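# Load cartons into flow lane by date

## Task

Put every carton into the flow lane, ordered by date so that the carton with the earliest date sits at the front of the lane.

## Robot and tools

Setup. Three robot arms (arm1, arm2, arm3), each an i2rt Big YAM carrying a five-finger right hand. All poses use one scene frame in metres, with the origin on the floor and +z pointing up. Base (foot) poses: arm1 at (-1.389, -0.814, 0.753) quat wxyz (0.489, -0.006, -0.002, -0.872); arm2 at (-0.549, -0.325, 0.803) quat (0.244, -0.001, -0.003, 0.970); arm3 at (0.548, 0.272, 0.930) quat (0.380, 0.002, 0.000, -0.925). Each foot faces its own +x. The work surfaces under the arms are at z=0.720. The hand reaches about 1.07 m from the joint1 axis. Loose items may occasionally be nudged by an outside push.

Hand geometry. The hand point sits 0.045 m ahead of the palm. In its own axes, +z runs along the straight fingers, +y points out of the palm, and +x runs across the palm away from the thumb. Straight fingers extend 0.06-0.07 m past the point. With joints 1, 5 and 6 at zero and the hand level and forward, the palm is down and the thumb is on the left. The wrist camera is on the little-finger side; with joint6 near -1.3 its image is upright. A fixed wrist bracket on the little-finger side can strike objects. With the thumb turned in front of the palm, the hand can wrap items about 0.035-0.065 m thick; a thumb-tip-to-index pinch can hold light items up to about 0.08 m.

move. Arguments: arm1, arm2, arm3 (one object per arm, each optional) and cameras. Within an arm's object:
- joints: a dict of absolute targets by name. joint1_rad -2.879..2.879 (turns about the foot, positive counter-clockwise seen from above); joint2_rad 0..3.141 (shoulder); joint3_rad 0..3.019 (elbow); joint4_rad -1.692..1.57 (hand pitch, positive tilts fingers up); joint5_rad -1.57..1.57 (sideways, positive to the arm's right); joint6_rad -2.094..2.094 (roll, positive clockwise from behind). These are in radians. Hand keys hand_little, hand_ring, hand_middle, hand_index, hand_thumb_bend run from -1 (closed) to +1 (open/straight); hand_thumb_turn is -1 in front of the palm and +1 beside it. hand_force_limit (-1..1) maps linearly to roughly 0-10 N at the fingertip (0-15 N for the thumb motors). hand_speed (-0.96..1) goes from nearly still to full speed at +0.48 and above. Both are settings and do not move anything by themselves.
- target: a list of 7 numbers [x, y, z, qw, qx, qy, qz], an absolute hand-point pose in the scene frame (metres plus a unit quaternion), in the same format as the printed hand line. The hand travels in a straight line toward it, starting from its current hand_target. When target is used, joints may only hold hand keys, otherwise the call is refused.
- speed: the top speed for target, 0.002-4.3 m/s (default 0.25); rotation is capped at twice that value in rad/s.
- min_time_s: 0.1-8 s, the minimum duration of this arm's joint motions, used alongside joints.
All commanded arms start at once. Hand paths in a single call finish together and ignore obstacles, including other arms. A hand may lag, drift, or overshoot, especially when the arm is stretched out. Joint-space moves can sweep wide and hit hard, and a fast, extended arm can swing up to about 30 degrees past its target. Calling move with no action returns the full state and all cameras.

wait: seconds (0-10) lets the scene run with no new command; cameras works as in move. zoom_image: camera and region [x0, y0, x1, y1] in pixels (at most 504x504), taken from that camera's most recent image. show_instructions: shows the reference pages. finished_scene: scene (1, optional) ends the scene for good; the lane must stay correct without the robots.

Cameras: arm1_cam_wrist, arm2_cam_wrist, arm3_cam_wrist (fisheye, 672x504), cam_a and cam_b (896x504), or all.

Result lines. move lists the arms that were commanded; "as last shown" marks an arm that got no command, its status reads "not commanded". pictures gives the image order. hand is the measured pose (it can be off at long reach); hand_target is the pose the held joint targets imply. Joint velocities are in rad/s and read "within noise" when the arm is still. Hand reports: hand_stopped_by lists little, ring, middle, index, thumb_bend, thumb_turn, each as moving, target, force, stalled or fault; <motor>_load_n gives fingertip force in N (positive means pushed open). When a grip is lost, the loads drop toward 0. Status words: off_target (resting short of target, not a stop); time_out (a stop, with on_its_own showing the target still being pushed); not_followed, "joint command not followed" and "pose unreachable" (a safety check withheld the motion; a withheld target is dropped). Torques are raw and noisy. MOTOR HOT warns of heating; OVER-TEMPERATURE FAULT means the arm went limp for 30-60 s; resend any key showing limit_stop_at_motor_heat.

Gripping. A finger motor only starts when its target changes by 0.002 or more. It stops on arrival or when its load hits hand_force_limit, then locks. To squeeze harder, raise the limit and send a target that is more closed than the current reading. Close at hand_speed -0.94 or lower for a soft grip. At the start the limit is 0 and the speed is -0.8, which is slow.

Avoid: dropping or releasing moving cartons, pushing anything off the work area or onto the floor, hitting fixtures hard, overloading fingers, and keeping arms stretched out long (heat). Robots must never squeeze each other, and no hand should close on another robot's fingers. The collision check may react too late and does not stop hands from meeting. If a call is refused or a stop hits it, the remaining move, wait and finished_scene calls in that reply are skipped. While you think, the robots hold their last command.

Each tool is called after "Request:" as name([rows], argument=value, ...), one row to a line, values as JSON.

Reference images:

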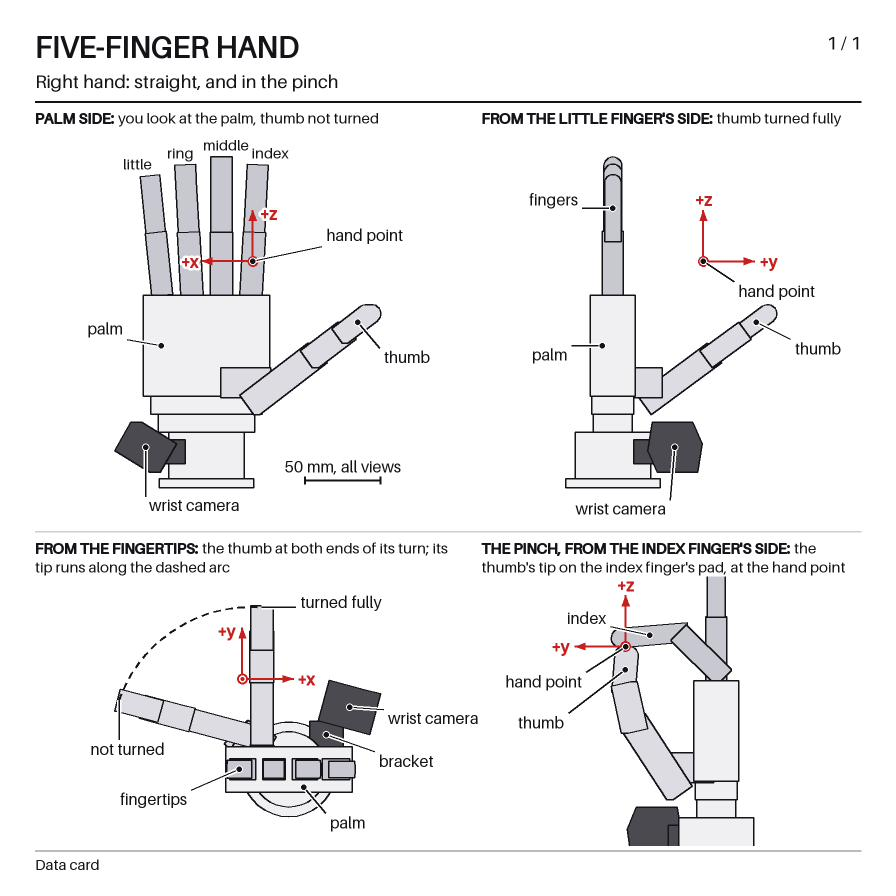

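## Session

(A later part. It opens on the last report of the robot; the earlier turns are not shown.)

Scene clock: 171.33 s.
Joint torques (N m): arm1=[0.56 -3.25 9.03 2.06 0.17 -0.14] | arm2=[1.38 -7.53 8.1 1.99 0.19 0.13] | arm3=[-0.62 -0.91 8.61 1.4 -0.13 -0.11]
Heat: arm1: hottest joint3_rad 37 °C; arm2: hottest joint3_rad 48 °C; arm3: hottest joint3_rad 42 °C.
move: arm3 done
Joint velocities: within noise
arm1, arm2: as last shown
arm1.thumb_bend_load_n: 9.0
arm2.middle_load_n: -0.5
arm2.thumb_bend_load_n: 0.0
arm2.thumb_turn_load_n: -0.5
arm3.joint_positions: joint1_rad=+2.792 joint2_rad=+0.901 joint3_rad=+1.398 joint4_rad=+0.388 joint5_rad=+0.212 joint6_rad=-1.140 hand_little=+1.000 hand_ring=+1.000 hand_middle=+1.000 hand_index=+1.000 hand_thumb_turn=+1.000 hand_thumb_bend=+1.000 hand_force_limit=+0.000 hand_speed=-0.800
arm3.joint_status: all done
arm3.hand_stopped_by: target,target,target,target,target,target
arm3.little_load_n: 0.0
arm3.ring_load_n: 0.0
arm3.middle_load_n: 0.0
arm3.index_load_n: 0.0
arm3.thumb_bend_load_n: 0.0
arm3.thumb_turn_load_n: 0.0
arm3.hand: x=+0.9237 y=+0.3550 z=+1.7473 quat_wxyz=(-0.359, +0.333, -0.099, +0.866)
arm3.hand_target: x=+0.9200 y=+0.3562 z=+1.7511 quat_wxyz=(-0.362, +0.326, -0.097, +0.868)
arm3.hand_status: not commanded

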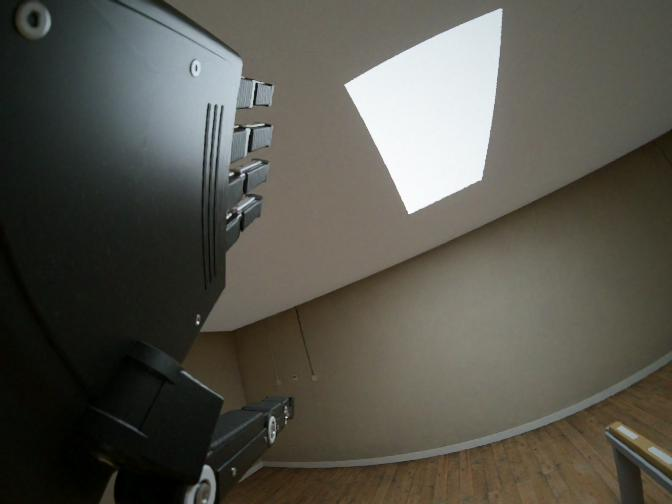

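Request:
move(arm2={"target": [-0.77, -0.64, 1.1, -0.2145, -0.338, 0.903, -0.152], "speed": 0.4})

Request:
move(arm2={"joints": {"joint1_rad": -0.27}, "min_time_s": 3}, arm1={"joints": {"joint1_rad": 1.9}, "min_time_s": 2})

Request:
move(arm2={"target": [-0.88, -0.01, 0.95, -0.2542, 0.476, 0.8385, 0.0671], "speed": 0.25}, arm1={"target": [-0.9, -0.91, 1.1, 0.2408, -0.5814, 0.7180, -0.2974], "speed": 0.35}, cameras=["arm2_cam_wrist", "arm1_cam_wrist", "cam_a"])

Scene clock: 173.53 s.
Joint torques (N m): arm1=[0.62 -3.31 9.03 2.07 0.17 -0.14] | arm2=[-0.56 -4.95 11.88 1.17 -0.07 -0.05] | arm3=[-0.67 -0.79 8.61 1.4 -0.11 -0.11]
Heat: arm1: hottest joint3_rad 37 °C; arm2: hottest joint3_rad 48 °C; arm3: hottest joint3_rad 42 °C.
move: arm2 off_target
Joint velocities: within noise
arm1, arm3: as last shown
arm1.middle_load_n: 4.5
arm2.joint_positions: joint1_rad=+1.616 joint2_rad=+1.081 joint3_rad=+1.197 joint4_rad=-1.172 joint5_rad=+0.075 joint6_rad=-1.184 hand_little=+1.000 hand_ring=+1.000 hand_middle=+1.000 hand_index=+1.000 hand_thumb_turn=+1.000 hand_thumb_bend=+1.000 hand_force_limit=-0.500 hand_speed=-0.200
arm2.joint_status: not commanded
arm2.hand_stopped_by: target,target,target,target,target,target
arm2.little_load_n: 0.0
arm2.ring_load_n: 0.0
arm2.middle_load_n: 0.0
arm2.index_load_n: 0.0
arm2.thumb_bend_load_n: 0.0
arm2.thumb_turn_load_n: 0.5
arm2.hand: x=-0.7636 y=-0.6332 z=+1.0859 quat_wxyz=(-0.208, -0.338, +0.906, -0.146)
arm2.hand_target: x=-0.7697 y=-0.6396 z=+1.0999 quat_wxyz=(-0.215, -0.338, +0.903, -0.152)
arm2.hand_status: off_target (0.017 m and 1.1 deg from the pose sent, 0.202 m and 0.4 deg at the start; pose on its path clipped on 7 of 46 steps)
pictures: none

Scene clock: 176.97 s.
Joint torques (N m): arm1=[-1.32 -3.31 9.05 2.04 0.16 -0.15] | arm2=[-1.26 -4.84 11.89 1.16 0.02 -0.07] | arm3=[-0.62 -0.91 8.61 1.37 -0.11 -0.11]
Heat: arm1: hottest joint3_rad 37 °C; arm2: hottest joint3_rad 48 °C; arm3: hottest joint3_rad 42 °C.
move: arm1 done; arm2 done
Joint velocities: within noise
arm1.joint_positions: joint1_rad=+1.910 joint2_rad=+0.759 joint3_rad=+0.227 joint4_rad=+1.280 joint5_rad=-0.127 joint6_rad=+0.138 hand_little=+0.068 hand_ring=+0.135 hand_middle=+0.148 hand_index=+0.119 hand_thumb_turn=-1.000 hand_thumb_bend=+0.803 hand_force_limit=-0.500 hand_speed=-0.920
arm1.joint_status: all done
arm1.hand_stopped_by: force,force,force,force,force,target
arm1.little_load_n: 2.5
arm1.ring_load_n: 0.5
arm1.middle_load_n: 5.0
arm1.index_load_n: 7.0
arm1.thumb_bend_load_n: 9.0
arm1.thumb_turn_load_n: 2.0
arm1.hand: x=-1.0283 y=-0.8221 z=+1.1348 quat_wxyz=(-0.640, +0.282, -0.293, +0.652)
arm1.hand_target: x=-1.0321 y=-0.8257 z=+1.1434 quat_wxyz=(-0.637, +0.273, -0.281, +0.664)
arm1.hand_status: not commanded
arm2.joint_positions: joint1_rad=-0.257 joint2_rad=+1.081 joint3_rad=+1.197 joint4_rad=-1.172 joint5_rad=+0.073 joint6_rad=-1.184 hand_little=+1.000 hand_ring=+1.000 hand_middle=+1.000 hand_index=+1.000 hand_thumb_turn=+1.000 hand_thumb_bend=+1.000 hand_force_limit=-0.500 hand_speed=-0.200
arm2.joint_status: all done
arm2.hand_stopped_by: target,target,target,target,target,target
arm2.little_load_n: 0.0
arm2.ring_load_n: 0.0
arm2.middle_load_n: 0.0
arm2.index_load_n: 0.0
arm2.thumb_bend_load_n: 0.0
arm2.thumb_turn_load_n: 0.0
arm2.hand: x=-0.7801 y=-0.0325 z=+1.0894 quat_wxyz=(-0.244, +0.527, +0.809, +0.084)
arm2.hand_target: x=-0.7824 y=-0.0233 z=+1.1036 quat_wxyz=(-0.253, +0.528, +0.806, +0.088)
arm2.hand_status: not commanded
arm3: as last shown
pictures: none

Scene clock: 180.20 s.
Joint torques (N m): arm1=[-0.15 -11.75 15.87 0.87 0.1 -0.16] | arm2=[1.08 -8.18 8.4 2.02 -0.04 -0.04] | arm3=[-0.67 -0.79 8.61 1.37 -0.11 -0.11]
Heat: arm1: hottest joint3_rad 38 °C; arm2: hottest joint3_rad 48 °C; arm3: hottest joint3_rad 41 °C.
move: arm1 off_target; arm2 done
Joint velocities: within noise
arm1.joint_positions: joint1_rad=+1.835 joint2_rad=+1.259 joint3_rad=+1.382 joint4_rad=-0.958 joint5_rad=-0.059 joint6_rad=-0.030 hand_little=+0.068 hand_ring=+0.135 hand_middle=+0.148 hand_index=+0.119 hand_thumb_turn=-1.000 hand_thumb_bend=+0.803 hand_force_limit=-0.500 hand_speed=-0.920
arm1.joint_status: not commanded
arm1.hand_stopped_by: force,force,force,force,force,target
arm1.little_load_n: 3.0
arm1.ring_load_n: 1.0
arm1.middle_load_n: 5.5
arm1.index_load_n: 7.5
arm1.thumb_bend_load_n: 8.5
arm1.thumb_turn_load_n: 2.0
arm1.hand: x=-0.9122 y=-0.9076 z=+1.0707 quat_wxyz=(-0.228, +0.581, -0.731, +0.275)
arm1.hand_target: x=-0.9014 y=-0.9096 z=+1.0998 quat_wxyz=(-0.241, +0.581, -0.718, +0.298)
arm1.hand_status: off_target (0.032 m and 3.3 deg from the pose sent, 0.159 m and 87.5 deg at the start)
arm2.joint_positions: joint1_rad=-0.160 joint2_rad=+1.319 joint3_rad=+1.032 joint4_rad=-0.756 joint5_rad=+0.065 joint6_rad=-1.184 hand_little=+1.000 hand_ring=+1.000 hand_middle=+1.000 hand_index=+1.000 hand_thumb_turn=+1.000 hand_thumb_bend=+1.000 hand_force_limit=-0.500 hand_speed=-0.200
arm2.joint_status: not commanded
arm2.hand_stopped_by: target,target,target,target,target,target
arm2.little_load_n: 0.0
arm2.ring_load_n: 0.0
arm2.middle_load_n: 0.0
arm2.index_load_n: 0.0
arm2.thumb_bend_load_n: 0.0
arm2.thumb_turn_load_n: 0.0
arm2.hand: x=-0.8713 y=-0.0078 z=+0.9545 quat_wxyz=(-0.254, +0.486, +0.833, +0.069)
arm2.hand_target: x=-0.8798 y=-0.0102 z=+0.9500 quat_wxyz=(-0.254, +0.476, +0.839, +0.067)
arm2.hand_status: done (0.010 m and 1.4 deg from the pose sent, 0.173 m and 7.2 deg at the start)
arm3: as last shown
pictures: arm1_cam_wrist, arm2_cam_wrist, cam_a

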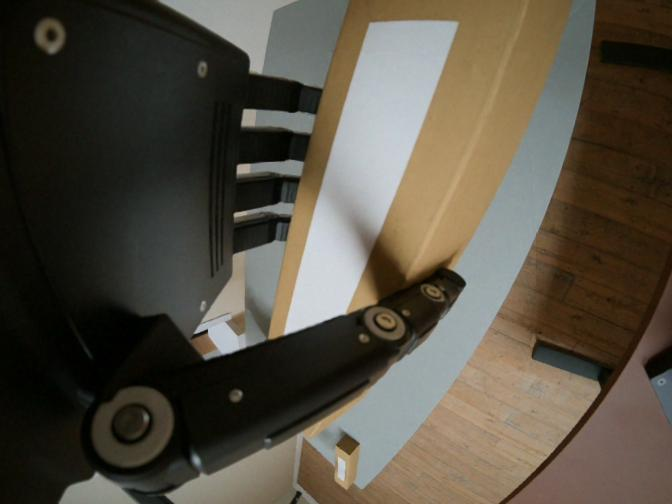

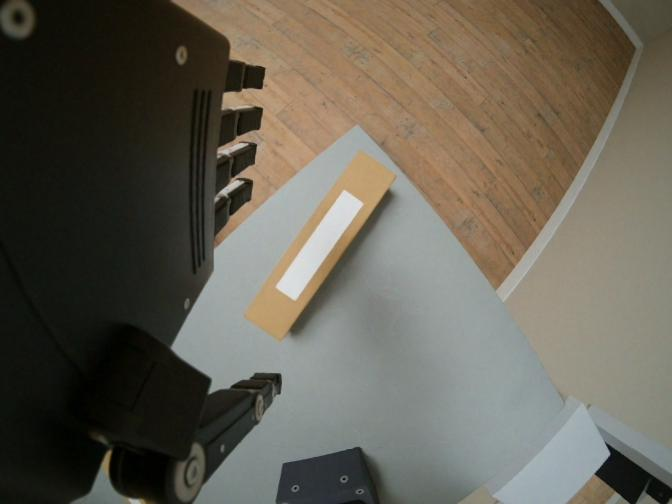

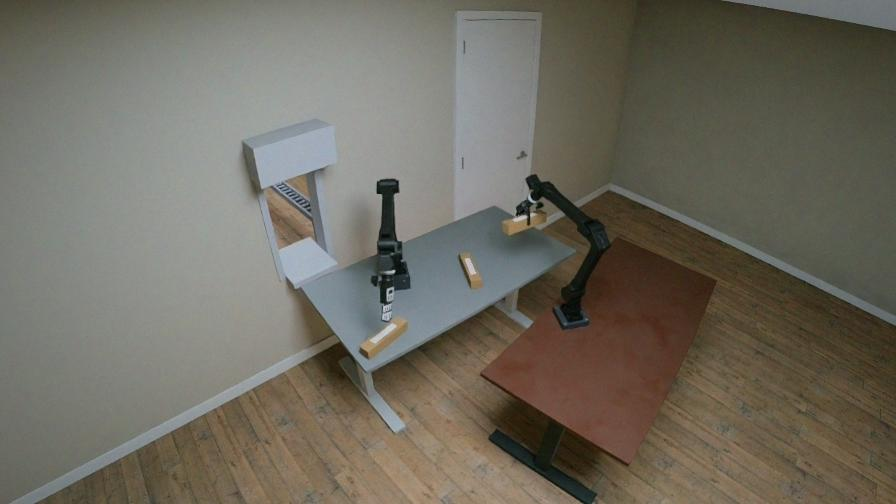

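Request:
zoom_image(camera="arm2_cam_wrist", region=[240, 140, 410, 350])

Request:
zoom_image(camera="arm1_cam_wrist", region=[250, 0, 600, 460])

Scaled by 2.400 from the camera's image (finer frame: 960x720).

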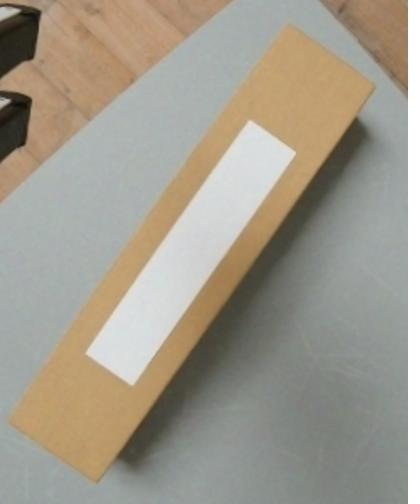

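Scaled by 1.096 from the camera's image (finer frame: 960x720).

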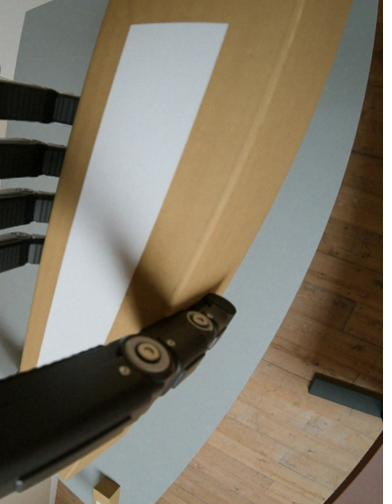

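Request:
move(arm1={"target": [-0.835, -0.912, 0.84, 0.2408, -0.5814, 0.7180, -0.2974], "speed": 0.15}, arm2={"target": [-0.80, 0.02, 0.92, -0.2542, 0.476, 0.8385, 0.0671], "speed": 0.2}, cameras=["arm2_cam_wrist", "arm1_cam_wrist", "cam_a"])

Scene clock: 183.17 s.
Joint torques (N m): arm1=[0.44 -15.21 9.31 1.81 0.12 0.11] | arm2=[-1.38 -9.29 7.86 1.96 -0.12 -0.08] | arm3=[-0.67 -0.97 8.62 1.43 -0.12 -0.11]
Heat: arm1: hottest joint3_rad 38 °C; arm2: hottest joint3_rad 48 °C; arm3: hottest joint3_rad 41 °C.
move: arm1 off_target; arm2 done
Joint velocities: within noise
arm1.joint_positions: joint1_rad=+1.868 joint2_rad=+1.550 joint3_rad=+1.028 joint4_rad=-0.283 joint5_rad=-0.032 joint6_rad=-0.029 hand_little=+0.068 hand_ring=+0.135 hand_middle=+0.148 hand_index=+0.119 hand_thumb_turn=-1.000 hand_thumb_bend=+0.803 hand_force_limit=-0.500 hand_speed=-0.920
arm1.joint_status: not commanded
arm1.hand_stopped_by: force,force,force,force,force,target
arm1.little_load_n: 3.0
arm1.ring_load_n: 1.5
arm1.middle_load_n: 5.5
arm1.index_load_n: 7.5
arm1.thumb_bend_load_n: 8.5
arm1.thumb_turn_load_n: 2.0
arm1.hand: x=-0.8434 y=-0.9166 z=+0.8349 quat_wxyz=(-0.231, +0.586, -0.720, +0.290)
arm1.hand_target: x=-0.8351 y=-0.9120 z=+0.8402 quat_wxyz=(-0.241, +0.581, -0.718, +0.297)
arm1.hand_status: off_target (0.011 m and 1.5 deg from the pose sent, 0.243 m and 3.3 deg at the start)
arm2.joint_positions: joint1_rad=-0.329 joint2_rad=+1.272 joint3_rad=+0.880 joint4_rad=-0.677 joint5_rad=-0.034 joint6_rad=-1.352 hand_little=+1.000 hand_ring=+1.000 hand_middle=+1.000 hand_index=+1.000 hand_thumb_turn=+1.000 hand_thumb_bend=+1.000 hand_force_limit=-0.500 hand_speed=-0.200
arm2.joint_status: not commanded
arm2.hand_stopped_by: target,target,target,target,target,target
arm2.little_load_n: 0.0
arm2.ring_load_n: 0.0
arm2.middle_load_n: 0.0
arm2.index_load_n: 0.0
arm2.thumb_bend_load_n: 0.0
arm2.thumb_turn_load_n: 0.0
arm2.hand: x=-0.8023 y=+0.0136 z=+0.9134 quat_wxyz=(-0.242, +0.477, +0.843, +0.062)
arm2.hand_target: x=-0.8000 y=+0.0199 z=+0.9201 quat_wxyz=(-0.254, +0.476, +0.839, +0.067)
arm2.hand_status: done (0.010 m and 1.6 deg from the pose sent, 0.084 m and 1.4 deg at the start)
arm3: as last shown
pictures: arm1_cam_wrist, arm2_cam_wrist, cam_a

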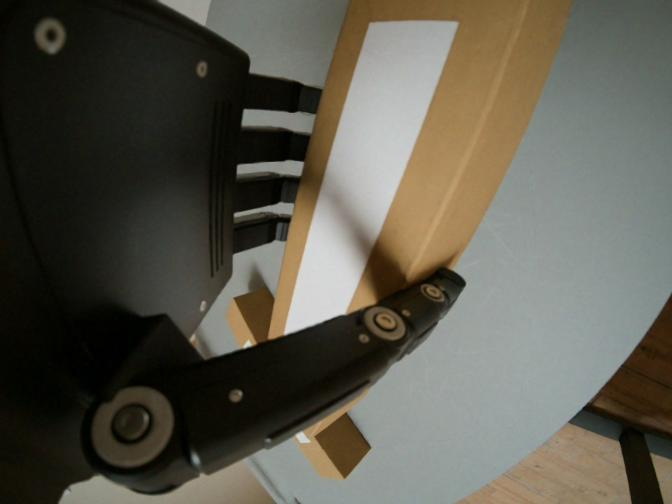

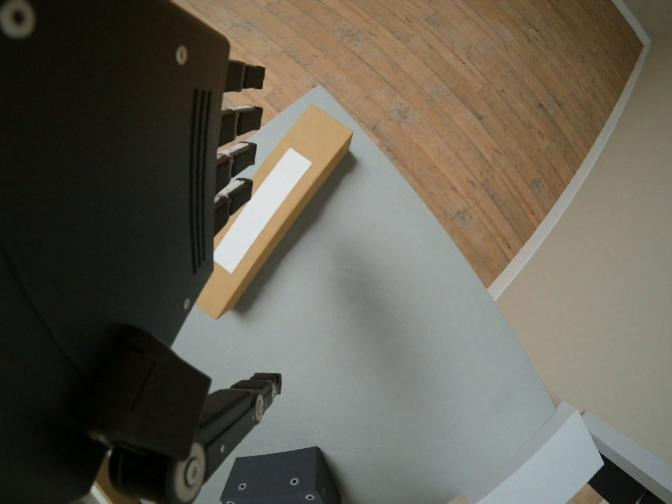

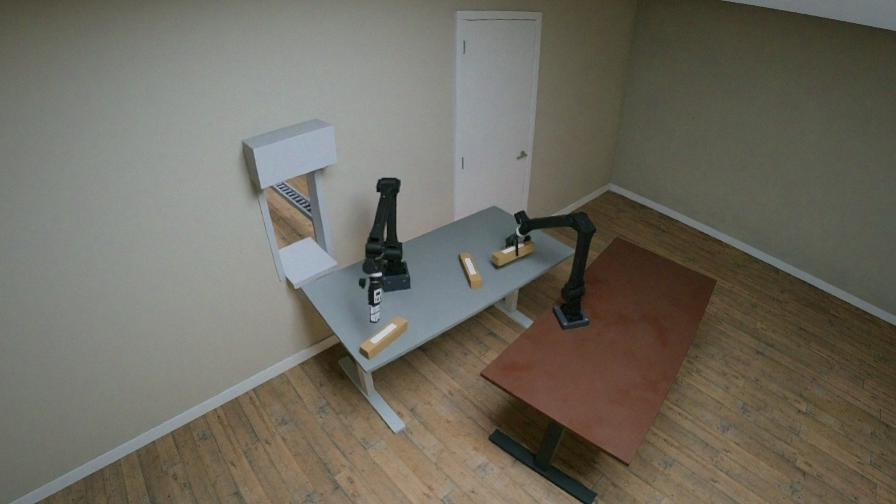

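Request:
move(arm1={"target": [-0.835, -0.914, 0.79, 0.2408, -0.5814, 0.7180, -0.2974], "speed": 0.08}, cameras=["arm1_cam_wrist", "cam_a"])

Scene clock: 184.70 s.
Joint torques (N m): arm1=[0.21 -15.27 8.36 1.85 0.06 0.09] | arm2=[-1.38 -9.47 7.88 1.96 -0.13 -0.08] | arm3=[-0.73 -0.85 8.62 1.43 -0.12 -0.11]
Heat: arm1: hottest joint3_rad 38 °C; arm2: hottest joint3_rad 48 °C; arm3: hottest joint3_rad 41 °C.
move: arm1 done
Joint velocities: within noise
arm1.joint_positions: joint1_rad=+1.868 joint2_rad=+1.626 joint3_rad=+0.972 joint4_rad=-0.145 joint5_rad=-0.032 joint6_rad=-0.029 hand_little=+0.068 hand_ring=+0.135 hand_middle=+0.148 hand_index=+0.119 hand_thumb_turn=-1.000 hand_thumb_bend=+0.803 hand_force_limit=-0.500 hand_speed=-0.920
arm1.joint_status: not commanded
arm1.hand_stopped_by: force,force,force,force,force,target
arm1.little_load_n: 3.0
arm1.ring_load_n: 1.0
arm1.middle_load_n: 5.5
arm1.index_load_n: 8.0
arm1.thumb_bend_load_n: 8.5
arm1.thumb_turn_load_n: 2.5
arm1.hand: x=-0.8416 y=-0.9176 z=+0.7883 quat_wxyz=(-0.233, +0.585, -0.719, +0.293)
arm1.hand_target: x=-0.8350 y=-0.9140 z=+0.7903 quat_wxyz=(-0.241, +0.581, -0.718, +0.297)
arm1.hand_status: done (0.008 m and 1.2 deg from the pose sent, 0.046 m and 1.5 deg at the start)
arm2, arm3: as last shown

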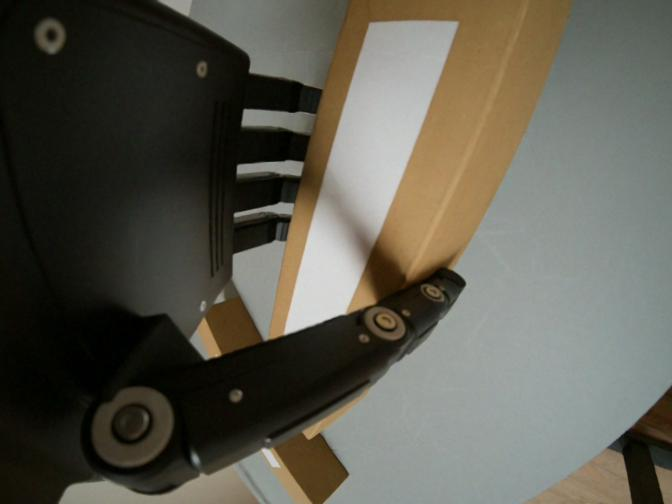

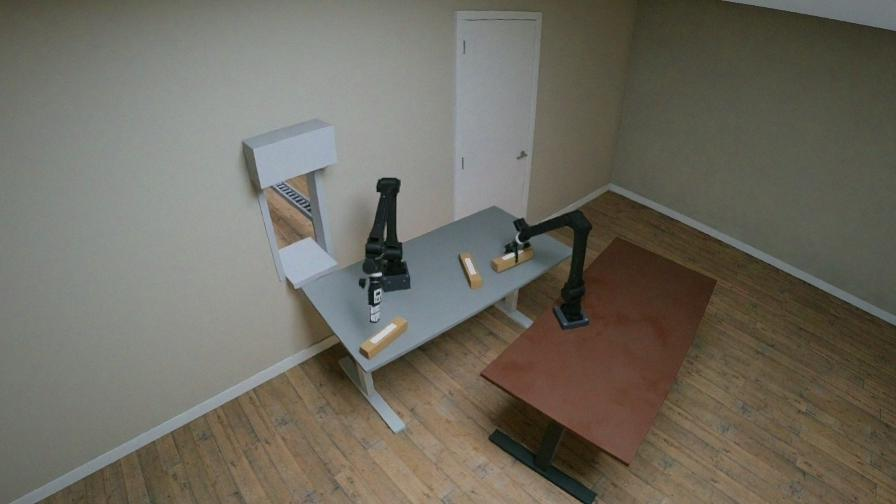

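Request:
move(arm1={"target": [-0.835, -0.914, 0.766, 0.2408, -0.5814, 0.7180, -0.2974], "speed": 0.06})

Request:
move(arm1={"target": [-0.835, -0.914, 0.750, 0.2408, -0.5814, 0.7180, -0.2974], "speed": 0.05}, cameras=["arm1_cam_wrist", "cam_a"])

Scene clock: 185.93 s.
Joint torques (N m): arm1=[0.15 -14.21 7.38 1.76 0.1 0] | arm2=[-1.38 -9.35 7.9 1.99 -0.12 -0.07] | arm3=[-0.79 -0.85 8.62 1.37 -0.12 -0.1]
Heat: arm1: hottest joint3_rad 38 °C; arm2: hottest joint3_rad 48 °C; arm3: hottest joint3_rad 41 °C.
move: arm1 off_target
Joint velocities: within noise
arm1.joint_positions: joint1_rad=+1.868 joint2_rad=+1.655 joint3_rad=+0.957 joint4_rad=-0.075 joint5_rad=-0.032 joint6_rad=-0.021 hand_little=+0.068 hand_ring=+0.135 hand_middle=+0.148 hand_index=+0.119 hand_thumb_turn=-1.000 hand_thumb_bend=+0.803 hand_force_limit=-0.500 hand_speed=-0.920
arm1.joint_status: not commanded
arm1.hand_stopped_by: force,force,force,force,force,target
arm1.little_load_n: 2.5
arm1.ring_load_n: 1.0
arm1.middle_load_n: 5.0
arm1.index_load_n: 7.5
arm1.thumb_bend_load_n: 8.5
arm1.thumb_turn_load_n: 0.5
arm1.hand: x=-0.8352 y=-0.9186 z=+0.7764 quat_wxyz=(-0.242, +0.580, -0.718, +0.301)
arm1.hand_target: x=-0.8353 y=-0.9141 z=+0.7662 quat_wxyz=(-0.241, +0.581, -0.718, +0.297)
arm1.hand_status: off_target (0.011 m and 0.5 deg from the pose sent, 0.023 m and 1.2 deg at the start)
arm2, arm3: as last shown
pictures: none

Scene clock: 186.97 s.
Joint torques (N m): arm1=[0.21 -12.81 6.63 1.5 0.11 -0.04] | arm2=[-1.32 -9.35 7.9 1.96 -0.12 -0.08] | arm3=[-0.56 -0.85 8.58 1.39 -0.12 -0.11]
Heat: arm1: hottest joint3_rad 38 °C; arm2: hottest joint3_rad 47 °C; arm3: hottest joint3_rad 41 °C.
move: arm1 off_target
Joint velocities: within noise
arm1.joint_positions: joint1_rad=+1.868 joint2_rad=+1.665 joint3_rad=+0.950 joint4_rad=-0.024 joint5_rad=-0.032 joint6_rad=-0.017 hand_little=+0.068 hand_ring=+0.135 hand_middle=+0.148 hand_index=+0.119 hand_thumb_turn=-1.000 hand_thumb_bend=+0.803 hand_force_limit=-0.500 hand_speed=-0.920
arm1.joint_status: not commanded
arm1.hand_stopped_by: force,force,force,force,force,target
arm1.little_load_n: 1.5
arm1.ring_load_n: 0.5
arm1.middle_load_n: 5.5
arm1.index_load_n: 7.0
arm1.thumb_bend_load_n: 9.0
arm1.thumb_turn_load_n: 0.5
arm1.hand: x=-0.8284 y=-0.9201 z=+0.7753 quat_wxyz=(-0.251, +0.574, -0.714, +0.313)
arm1.hand_target: x=-0.8360 y=-0.9140 z=+0.7510 quat_wxyz=(-0.241, +0.581, -0.718, +0.297)
arm1.hand_status: off_target (0.027 m and 2.3 deg from the pose sent, 0.027 m and 0.5 deg at the start)
arm2, arm3: as last shown
arm3.ring_load_n: -0.5
arm3.thumb_turn_load_n: 0.5

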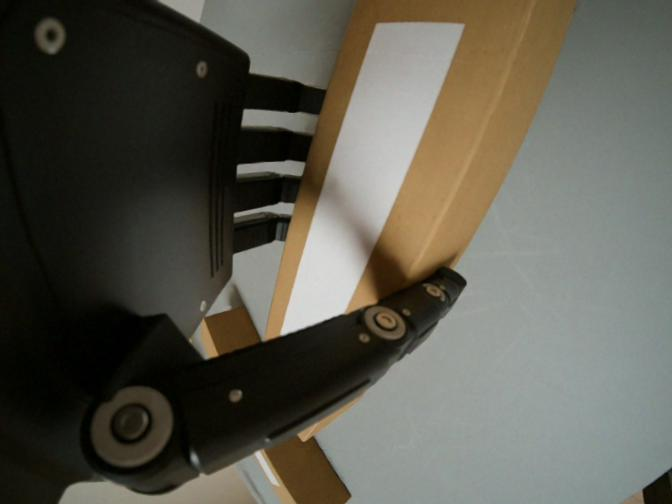

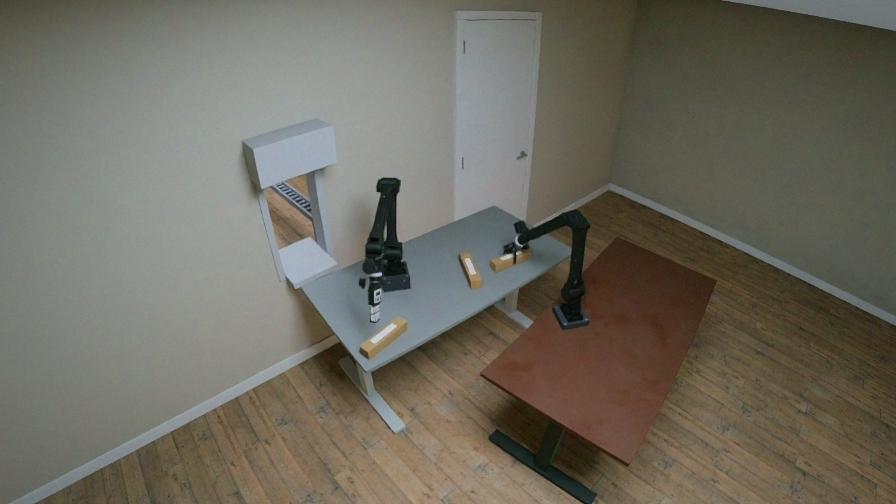

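Request:
move(arm1={"target": [-0.832, -0.916, 0.768, 0.2408, -0.5814, 0.7180, -0.2974], "speed": 0.05})

Request:
move(arm1={"joints": {"hand_speed": -0.85, "hand_index": 0.44, "hand_middle": 0.44, "hand_ring": 0.44, "hand_little": 0.44, "hand_thumb_bend": 1.0}}, cameras=["arm1_cam_wrist"])

Scene clock: 188.10 s.
Joint torques (N m): arm1=[-0.03 -14.86 8.81 -0.09 0.05 -0.06] | arm2=[-1.44 -9.35 7.88 1.99 -0.12 -0.08] | arm3=[-0.62 -0.91 8.59 1.4 -0.11 -0.11]
Heat: arm1: hottest joint3_rad 38 °C; arm2: hottest joint3_rad 47 °C; arm3: hottest joint3_rad 41 °C.
move: arm1 done
Joint velocities: within noise
arm1.joint_positions: joint1_rad=+1.868 joint2_rad=+1.665 joint3_rad=+0.952 joint4_rad=-0.036 joint5_rad=-0.033 joint6_rad=-0.016 hand_little=+0.068 hand_ring=+0.135 hand_middle=+0.148 hand_index=+0.119 hand_thumb_turn=-1.000 hand_thumb_bend=+0.803 hand_force_limit=-0.500 hand_speed=-0.920
arm1.joint_status: not commanded
arm1.hand_stopped_by: force,force,force,force,force,target
arm1.little_load_n: 2.0
arm1.ring_load_n: 0.5
arm1.middle_load_n: 6.0
arm1.index_load_n: 8.0
arm1.thumb_bend_load_n: 8.0
arm1.thumb_turn_load_n: 1.0
arm1.hand: x=-0.8297 y=-0.9197 z=+0.7747 quat_wxyz=(-0.249, +0.575, -0.715, +0.309)
arm1.hand_target: x=-0.8322 y=-0.9160 z=+0.7681 quat_wxyz=(-0.241, +0.581, -0.718, +0.298)
arm1.hand_status: done (0.008 m and 1.8 deg from the pose sent, 0.009 m and 2.3 deg at the start)
arm2: as last shown
arm2.thumb_turn_load_n: 0.5
arm3.joint_positions: joint1_rad=+2.792 joint2_rad=+0.901 joint3_rad=+1.398 joint4_rad=+0.388 joint5_rad=+0.212 joint6_rad=-1.140 hand_little=+1.000 hand_ring=+1.000 hand_middle=+1.000 hand_index=+1.000 hand_thumb_turn=+1.000 hand_thumb_bend=+1.000 hand_force_limit=+0.000 hand_speed=-0.800
arm3.joint_status: not commanded
arm3.hand_stopped_by: target,target,target,target,target,target
arm3.little_load_n: 0.0
arm3.ring_load_n: 0.0
arm3.middle_load_n: 0.0
arm3.index_load_n: 0.0
arm3.thumb_bend_load_n: 0.0
arm3.thumb_turn_load_n: 0.0
arm3.hand: x=+0.9237 y=+0.3550 z=+1.7473 quat_wxyz=(-0.359, +0.333, -0.099, +0.866)
arm3.hand_target: x=+0.9200 y=+0.3562 z=+1.7511 quat_wxyz=(-0.362, +0.326, -0.097, +0.868)
arm3.hand_status: not commanded
pictures: none

Scene clock: 189.50 s.
Joint torques (N m): arm1=[-0.03 -14.56 8.8 0.66 0.05 -0.06] | arm2=[-1.38 -9.52 7.88 1.96 -0.13 -0.07] | arm3=[-0.73 -0.85 8.59 1.42 -0.12 -0.11]
Heat: arm1: hottest joint3_rad 38 °C; arm2: hottest joint3_rad 47 °C; arm3: hottest joint3_rad 41 °C.
move: arm1 done
Joint velocities: within noise
arm1.joint_positions: joint1_rad=+1.868 joint2_rad=+1.663 joint3_rad=+0.952 joint4_rad=-0.056 joint5_rad=-0.033 joint6_rad=-0.016 hand_little=+0.440 hand_ring=+0.440 hand_middle=+0.440 hand_index=+0.440 hand_thumb_turn=-1.000 hand_thumb_bend=+1.000 hand_force_limit=-0.500 hand_speed=-0.850
arm1.joint_status: all done
arm1.hand_stopped_by: target,target,target,target,target,target
arm1.little_load_n: 0.0
arm1.ring_load_n: 0.0
arm1.middle_load_n: 0.0
arm1.index_load_n: 0.0
arm1.thumb_bend_load_n: 0.0
arm1.thumb_turn_load_n: 0.0
arm1.hand: x=-0.8338 y=-0.9187 z=+0.7730 quat_wxyz=(-0.244, +0.577, -0.718, +0.303)
arm1.hand_target: x=-0.8321 y=-0.9161 z=+0.7682 quat_wxyz=(-0.241, +0.581, -0.718, +0.298)
arm1.hand_status: not commanded
arm2, arm3: as last shown
arm2.thumb_turn_load_n: 0.0

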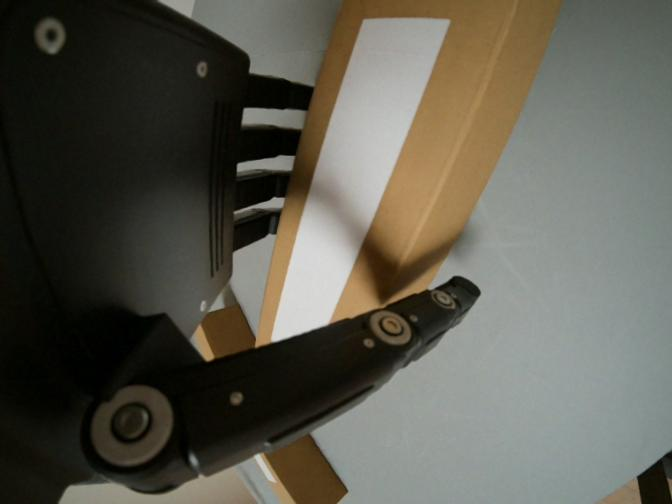

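Request:
move(arm1={"target": [-0.84, -0.918, 1.0, 0.2408, -0.5814, 0.7180, -0.2974], "speed": 0.15})

Request:
move(arm1={"target": [-0.87, -0.82, 0.93, 0.3536, -0.6124, -0.3536, -0.6124], "speed": 0.35}, cameras=["arm1_cam_wrist", "cam_a"])

Scene clock: 192.90 s.
Joint torques (N m): arm1=[-1.2 -14.39 14.08 0.61 -0.09 -0.16] | arm2=[-1.32 -9.35 7.94 1.92 -0.13 -0.07] | arm3=[-0.62 -0.85 8.61 1.44 -0.13 -0.11]
Heat: arm1: hottest joint3_rad 38 °C; arm2: hottest joint3_rad 47 °C; arm3: hottest joint3_rad 41 °C.
move: arm1 off_target
Joint velocities: within noise
arm1.joint_positions: joint1_rad=+1.868 joint2_rad=+1.411 joint3_rad=+1.278 joint4_rad=-0.682 joint5_rad=-0.038 joint6_rad=-0.016 hand_little=+0.440 hand_ring=+0.440 hand_middle=+0.440 hand_index=+0.440 hand_thumb_turn=-1.000 hand_thumb_bend=+1.000 hand_force_limit=-0.500 hand_speed=-0.850
arm1.joint_status: not commanded
arm1.hand_stopped_by: target,target,target,target,target,target
arm1.little_load_n: 0.0
arm1.ring_load_n: 0.0
arm1.middle_load_n: 0.0
arm1.index_load_n: 0.0
arm1.thumb_bend_load_n: 0.0
arm1.thumb_turn_load_n: 0.0
arm1.hand: x=-0.8493 y=-0.9114 z=+0.9789 quat_wxyz=(-0.233, +0.583, -0.725, +0.283)
arm1.hand_target: x=-0.8408 y=-0.9179 z=+0.9999 quat_wxyz=(-0.241, +0.581, -0.718, +0.298)
arm1.hand_status: off_target (0.024 m and 2.0 deg from the pose sent, 0.227 m and 0.8 deg at the start)
arm2, arm3: as last shown
pictures: none

Scene clock: 197.97 s.
Joint torques (N m): arm1=[-1.44 -12.16 8.8 0.42 -0.05 -0.23] | arm2=[-1.32 -9.35 7.9 1.95 -0.12 -0.08] | arm3=[-0.67 -0.73 8.64 1.37 -0.12 -0.11]
Heat: arm1: hottest joint3_rad 38 °C; arm2: hottest joint3_rad 46 °C; arm3: hottest joint3_rad 40 °C.
move: arm1 off_target
Joint velocities: within noise
arm1.joint_positions: joint1_rad=+1.752 joint2_rad=+1.578 joint3_rad=+0.622 joint4_rad=+1.025 joint5_rad=-1.421 joint6_rad=-1.472 hand_little=+0.440 hand_ring=+0.440 hand_middle=+0.440 hand_index=+0.440 hand_thumb_turn=-1.000 hand_thumb_bend=+1.000 hand_force_limit=-0.500 hand_speed=-0.850
arm1.joint_status: not commanded
arm1.hand_stopped_by: target,target,target,target,target,target
arm1.little_load_n: 0.0
arm1.ring_load_n: 0.0
arm1.middle_load_n: 0.0
arm1.index_load_n: 0.0
arm1.thumb_bend_load_n: 0.0
arm1.thumb_turn_load_n: 0.0
arm1.hand: x=-0.8797 y=-0.8113 z=+0.9202 quat_wxyz=(-0.366, +0.617, +0.346, +0.605)
arm1.hand_target: x=-0.8706 y=-0.8200 z=+0.9301 quat_wxyz=(-0.354, +0.612, +0.353, +0.613)
arm1.hand_status: off_target (0.016 m and 2.0 deg from the pose sent, 0.106 m and 138.2 deg at the start)
arm2, arm3: as last shown
arm2.middle_load_n: -0.5
arm2.thumb_bend_load_n: -0.5
arm3.thumb_turn_load_n: 0.5

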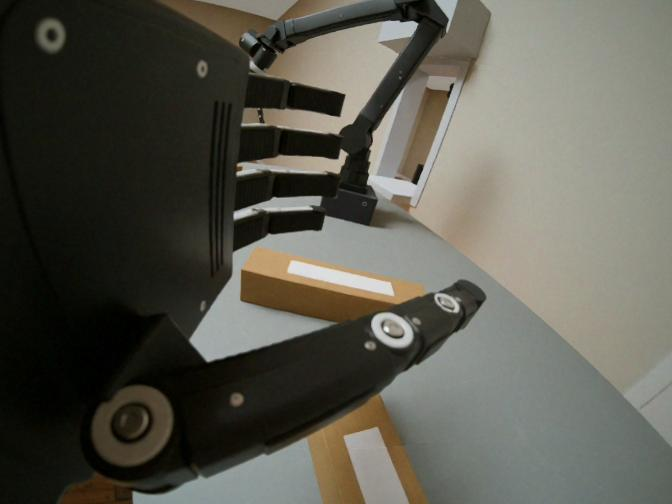

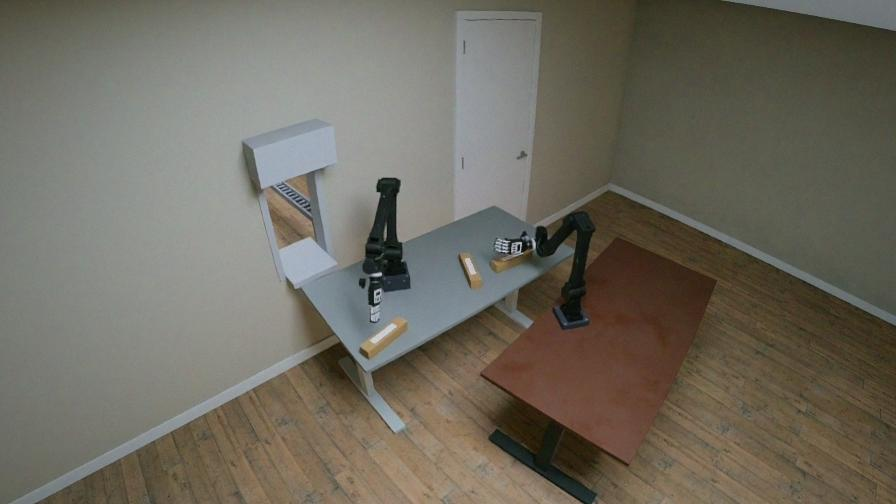

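Request:
zoom_image(camera="arm1_cam_wrist", region=[230, 230, 450, 360])

Request:
zoom_image(camera="arm1_cam_wrist", region=[300, 380, 460, 504])

Scaled by 2.291 from the camera's image (finer frame: 960x720).

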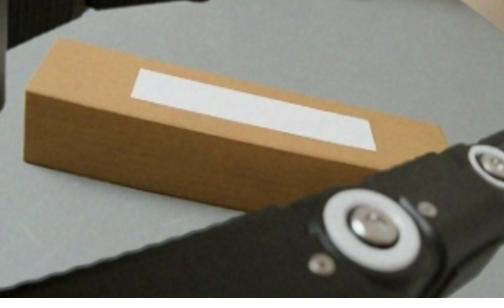

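Scaled by 3.150 from the camera's image (finer frame: 960x720).

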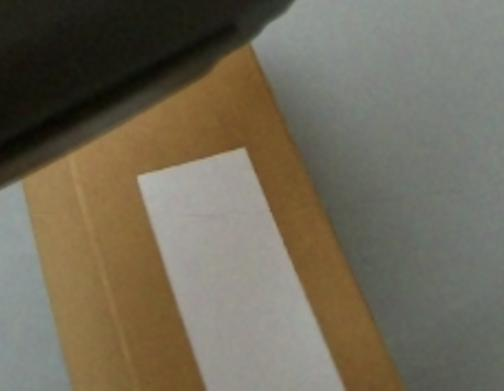

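Request:
zoom_image(camera="arm1_cam_wrist", region=[340, 420, 420, 504])

Scaled by 6.000 from the camera's image (finer frame: 960x720).

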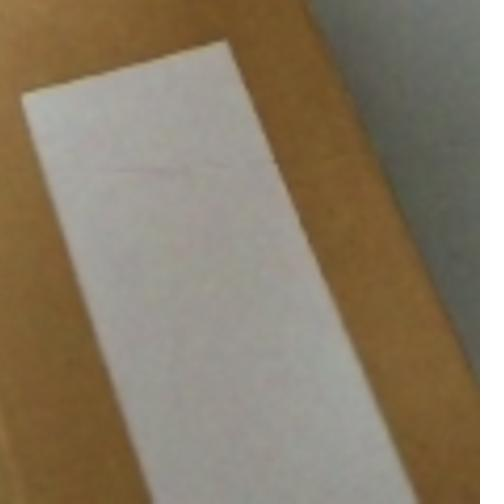

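Request:
move(arm1={"target": [-0.845, -0.955, 0.88, 0.3265, -0.6272, -0.3265, -0.6272], "speed": 0.2, "joints": {"hand_speed": 0.2, "hand_index": 1, "hand_middle": 1, "hand_ring": 1, "hand_little": 1, "hand_thumb_bend": -0.9}}, cameras=["arm1_cam_wrist", "cam_a"])

Scene clock: 200.60 s.
Joint torques (N m): arm1=[-0.91 -13.74 8.06 1.16 -0.1 -0.2] | arm2=[-1.38 -9.47 7.91 1.99 -0.12 -0.08] | arm3=[-0.62 -0.79 8.61 1.4 -0.12 -0.11]
Heat: arm1: hottest joint3_rad 38 °C; arm2: hottest joint3_rad 46 °C; arm3: hottest joint3_rad 40 °C.
move: arm1 off_target
Joint velocities: within noise
arm1.joint_positions: joint1_rad=+1.514 joint2_rad=+1.814 joint3_rad=+0.805 joint4_rad=+1.040 joint5_rad=-1.564 joint6_rad=-1.507 hand_little=+1.000 hand_ring=+1.000 hand_middle=+1.000 hand_index=+1.000 hand_thumb_turn=-1.000 hand_thumb_bend=-0.900 hand_force_limit=-0.500 hand_speed=+0.200
arm1.joint_status: all done
arm1.hand_stopped_by: target,target,target,target,target,target
arm1.little_load_n: 0.0
arm1.ring_load_n: 0.0
arm1.middle_load_n: 0.0
arm1.index_load_n: 0.0
arm1.thumb_bend_load_n: 0.0
arm1.thumb_turn_load_n: 0.0
arm1.hand: x=-0.8531 y=-0.9475 z=+0.8781 quat_wxyz=(-0.335, +0.636, +0.317, +0.618)
arm1.hand_target: x=-0.8454 y=-0.9549 z=+0.8800 quat_wxyz=(-0.324, +0.631, +0.328, +0.624)
arm1.hand_status: off_target (0.011 m and 2.1 deg from the pose sent, 0.153 m and 5.8 deg at the start)
arm2.joint_positions: joint1_rad=-0.329 joint2_rad=+1.272 joint3_rad=+0.880 joint4_rad=-0.677 joint5_rad=-0.034 joint6_rad=-1.352 hand_little=+1.000 hand_ring=+1.000 hand_middle=+1.000 hand_index=+1.000 hand_thumb_turn=+1.000 hand_thumb_bend=+1.000 hand_force_limit=-0.500 hand_speed=-0.200
arm2.joint_status: not commanded
arm2.hand_stopped_by: target,target,target,target,target,target
arm2.little_load_n: 0.0
arm2.ring_load_n: 0.0
arm2.middle_load_n: 0.0
arm2.index_load_n: 0.0
arm2.thumb_bend_load_n: -0.5
arm2.thumb_turn_load_n: 0.0
arm2.hand: x=-0.8023 y=+0.0136 z=+0.9134 quat_wxyz=(-0.242, +0.477, +0.843, +0.062)
arm2.hand_target: x=-0.8000 y=+0.0199 z=+0.9201 quat_wxyz=(-0.254, +0.476, +0.839, +0.067)
arm2.hand_status: not commanded
arm3: as last shown
arm3.thumb_turn_load_n: 0.0

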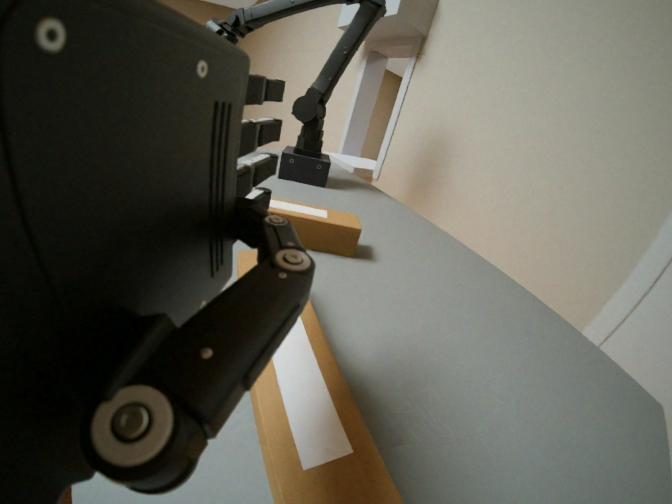

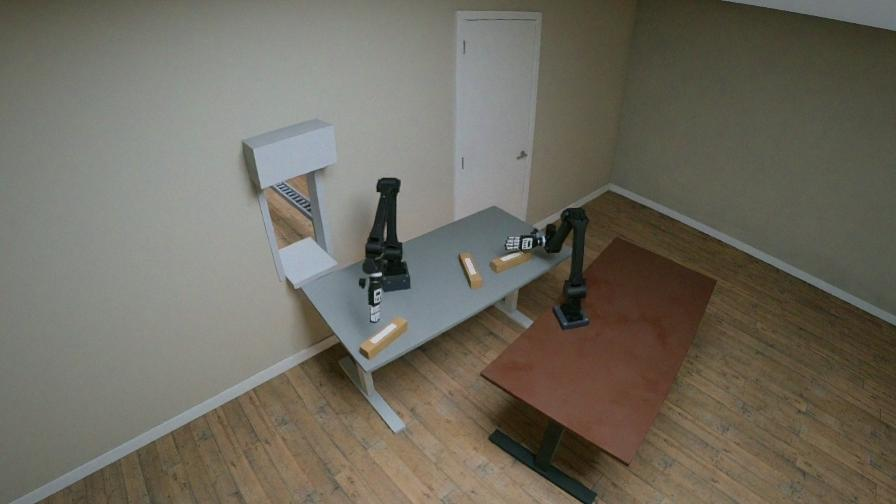

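Request:
zoom_image(camera="arm1_cam_wrist", region=[240, 300, 400, 480])

Request:
zoom_image(camera="arm1_cam_wrist", region=[250, 180, 390, 270])

Scaled by 2.800 from the camera's image (finer frame: 960x720).

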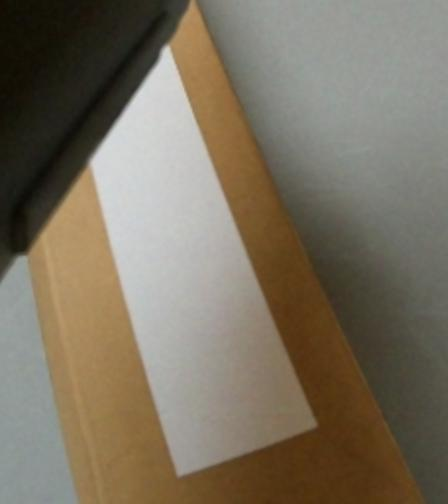

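Scaled by 3.600 from the camera's image (finer frame: 960x720).

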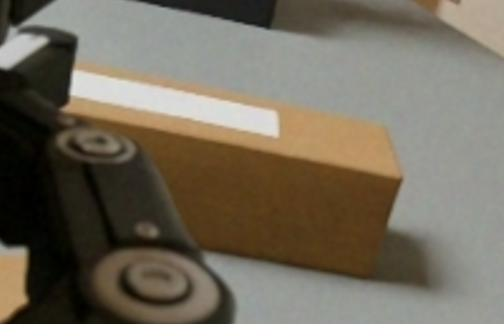

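Request:
move(arm1={"target": [-0.95, -0.97, 1.05, 0.3265, -0.6272, -0.3265, -0.6272], "speed": 0.3}, arm2={"target": [-0.77, -0.03, 1.1, -0.2542, 0.476, 0.8385, 0.0671], "speed": 0.35})

Request:
move(arm1={"joints": {"joint1_rad": 0.4}, "min_time_s": 2}, arm2={"joints": {"joint1_rad": 1.7}, "min_time_s": 3})

Request:
move(arm2={"target": [-0.68, -0.95, 0.95, 0.7071, 0, -0.7071, 0], "speed": 0.35}, cameras=["arm2_cam_wrist", "cam_a"])

Scene clock: 202.97 s.
Joint torques (N m): arm1=[-1.32 -10.23 7.58 0.16 0.16 0.04] | arm2=[1.49 -4.72 11.88 1.16 0.13 0.13] | arm3=[-0.73 -0.85 8.58 1.4 -0.12 -0.11]
Heat: arm1: hottest joint3_rad 38 °C; arm2: hottest joint3_rad 46 °C; arm3: hottest joint3_rad 40 °C.
move: arm1 off_target; arm2 off_target
Joint velocities: within noise
arm1.joint_positions: joint1_rad=+1.351 joint2_rad=+1.261 joint3_rad=+0.704 joint4_rad=+0.867 joint5_rad=-1.575 joint6_rad=-1.286 hand_little=+1.000 hand_ring=+1.000 hand_middle=+1.000 hand_index=+1.000 hand_thumb_turn=-1.000 hand_thumb_bend=-0.900 hand_force_limit=-0.500 hand_speed=+0.200
arm1.joint_status: not commanded
arm1.hand_stopped_by: target,target,target,target,target,target
arm1.little_load_n: 0.0
arm1.ring_load_n: 0.0
arm1.middle_load_n: 0.0
arm1.index_load_n: 0.0
arm1.thumb_bend_load_n: 0.0
arm1.thumb_turn_load_n: 0.0
arm1.hand: x=-0.9456 y=-0.9673 z=+1.0543 quat_wxyz=(-0.268, +0.651, +0.288, +0.650)
arm1.hand_target: x=-0.9494 y=-0.9694 z=+1.0501 quat_wxyz=(-0.273, +0.655, +0.278, +0.647)
arm1.hand_status: off_target (0.007 m and 8.9 deg from the pose sent, 0.199 m and 2.1 deg at the start; a joint's target at an end of its range on 50 of 53 steps)
arm2.joint_positions: joint1_rad=-0.328 joint2_rad=+1.036 joint3_rad=+1.156 joint4_rad=-1.186 joint5_rad=-0.026 joint6_rad=-1.347 hand_little=+1.000 hand_ring=+1.000 hand_middle=+1.000 hand_index=+1.000 hand_thumb_turn=+1.000 hand_thumb_bend=+1.000 hand_force_limit=-0.500 hand_speed=-0.200
arm2.joint_status: not commanded
arm2.hand_stopped_by: target,target,target,target,target,target
arm2.little_load_n: 0.0
arm2.ring_load_n: 0.0
arm2.middle_load_n: 0.0
arm2.index_load_n: 0.0
arm2.thumb_bend_load_n: 0.0
arm2.thumb_turn_load_n: 0.0
arm2.hand: x=-0.7603 y=-0.0319 z=+1.0837 quat_wxyz=(-0.242, +0.480, +0.841, +0.065)
arm2.hand_target: x=-0.7696 y=-0.0303 z=+1.0999 quat_wxyz=(-0.255, +0.476, +0.839, +0.067)
arm2.hand_status: off_target (0.019 m and 1.5 deg from the pose sent, 0.194 m and 1.6 deg at the start)
arm3: as last shown
pictures: none

Scene clock: 206.40 s.
Joint torques (N m): arm1=[-1.14 -10.11 7.62 0.18 0.18 0.04] | arm2=[1.26 -4.72 11.88 1.14 0.06 0.13] | arm3=[-0.67 -0.79 8.61 1.42 -0.12 -0.11]
Heat: arm1: hottest joint3_rad 37 °C; arm2: hottest joint3_rad 46 °C; arm3: hottest joint3_rad 40 °C.
move: arm1 done; arm2 done
Joint velocities: within noise
arm1.joint_positions: joint1_rad=+0.407 joint2_rad=+1.261 joint3_rad=+0.704 joint4_rad=+0.865 joint5_rad=-1.575 joint6_rad=-1.286 hand_little=+1.000 hand_ring=+1.000 hand_middle=+1.000 hand_index=+1.000 hand_thumb_turn=-1.000 hand_thumb_bend=-0.900 hand_force_limit=-0.500 hand_speed=+0.200
arm1.joint_status: all done
arm1.hand_stopped_by: target,target,target,target,target,target
arm1.little_load_n: 0.0
arm1.ring_load_n: 0.0
arm1.middle_load_n: 0.0
arm1.index_load_n: 0.0
arm1.thumb_bend_load_n: 0.0
arm1.thumb_turn_load_n: 0.0
arm1.hand: x=-1.2546 y=-1.2600 z=+1.0590 quat_wxyz=(+0.060, +0.709, -0.037, +0.702)
arm1.hand_target: x=-1.2573 y=-1.2580 z=+1.0550 quat_wxyz=(+0.054, +0.709, -0.046, +0.702)
arm1.hand_status: not commanded
arm2.joint_positions: joint1_rad=+1.686 joint2_rad=+1.036 joint3_rad=+1.156 joint4_rad=-1.186 joint5_rad=-0.024 joint6_rad=-1.347 hand_little=+1.000 hand_ring=+1.000 hand_middle=+1.000 hand_index=+1.000 hand_thumb_turn=+1.000 hand_thumb_bend=+1.000 hand_force_limit=-0.500 hand_speed=-0.200
arm2.joint_status: all done
arm2.hand_stopped_by: target,target,target,target,target,target
arm2.little_load_n: 0.0
arm2.ring_load_n: 0.0
arm2.middle_load_n: 0.0
arm2.index_load_n: 0.0
arm2.thumb_bend_load_n: 0.0
arm2.thumb_turn_load_n: 0.0
arm2.hand: x=-0.7274 y=-0.6424 z=+1.0802 quat_wxyz=(-0.179, -0.453, +0.857, -0.170)
arm2.hand_target: x=-0.7252 y=-0.6515 z=+1.0963 quat_wxyz=(-0.187, -0.453, +0.853, -0.180)
arm2.hand_status: not commanded
arm3: as last shown
pictures: none

Scene clock: 209.50 s.
Joint torques (N m): arm1=[-1.08 -10.11 7.62 0.17 0.18 0.03] | arm2=[1.14 -19.14 10.26 1.62 0.76 -0.04] | arm3=[-0.67 -0.91 8.58 1.4 -0.12 -0.11]
Heat: arm1: hottest joint3_rad 37 °C; arm2: hottest joint3_rad 46 °C; arm3: hottest joint3_rad 40 °C.
move: arm2 off_target
Joint velocities: within noise
arm1, arm3: as last shown
arm2.joint_positions: joint1_rad=+2.158 joint2_rad=+2.125 joint3_rad=+1.646 joint4_rad=-0.531 joint5_rad=+1.574 joint6_rad=-0.582 hand_little=+1.000 hand_ring=+1.000 hand_middle=+1.000 hand_index=+1.000 hand_thumb_turn=+1.000 hand_thumb_bend=+1.000 hand_force_limit=-0.500 hand_speed=-0.200
arm2.joint_status: not commanded
arm2.hand_stopped_by: target,target,target,target,target,target
arm2.little_load_n: 0.0
arm2.ring_load_n: 0.0
arm2.middle_load_n: 0.0
arm2.index_load_n: 0.0
arm2.thumb_bend_load_n: 0.0
arm2.thumb_turn_load_n: 0.0
arm2.hand: x=-0.6884 y=-0.9375 z=+0.9478 quat_wxyz=(-0.706, -0.042, +0.707, -0.023)
arm2.hand_target: x=-0.6803 y=-0.9494 z=+0.9499 quat_wxyz=(-0.706, -0.035, +0.706, -0.036)
arm2.hand_status: off_target (0.015 m and 5.4 deg from the pose sent, 0.337 m and 85.8 deg at the start; a joint's target at an end of its range on 28 of 93 steps)

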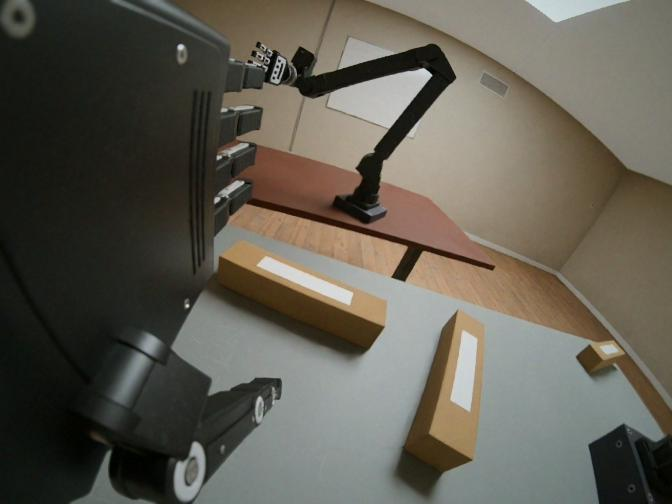

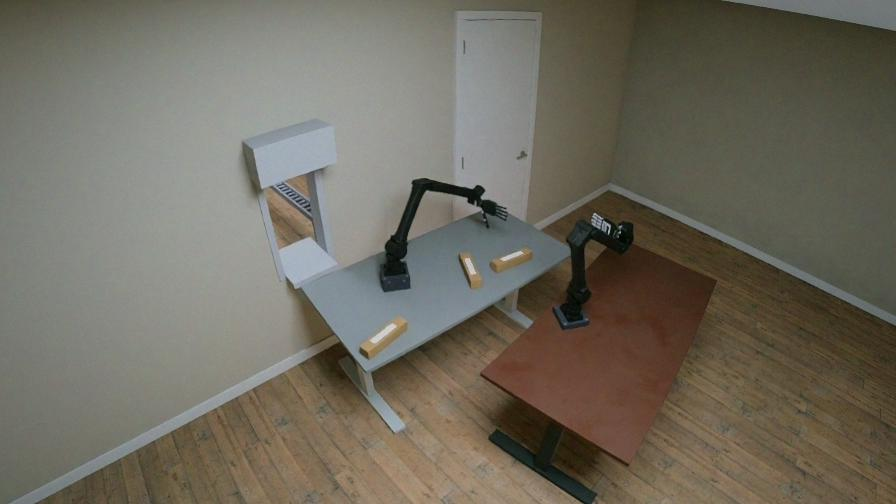

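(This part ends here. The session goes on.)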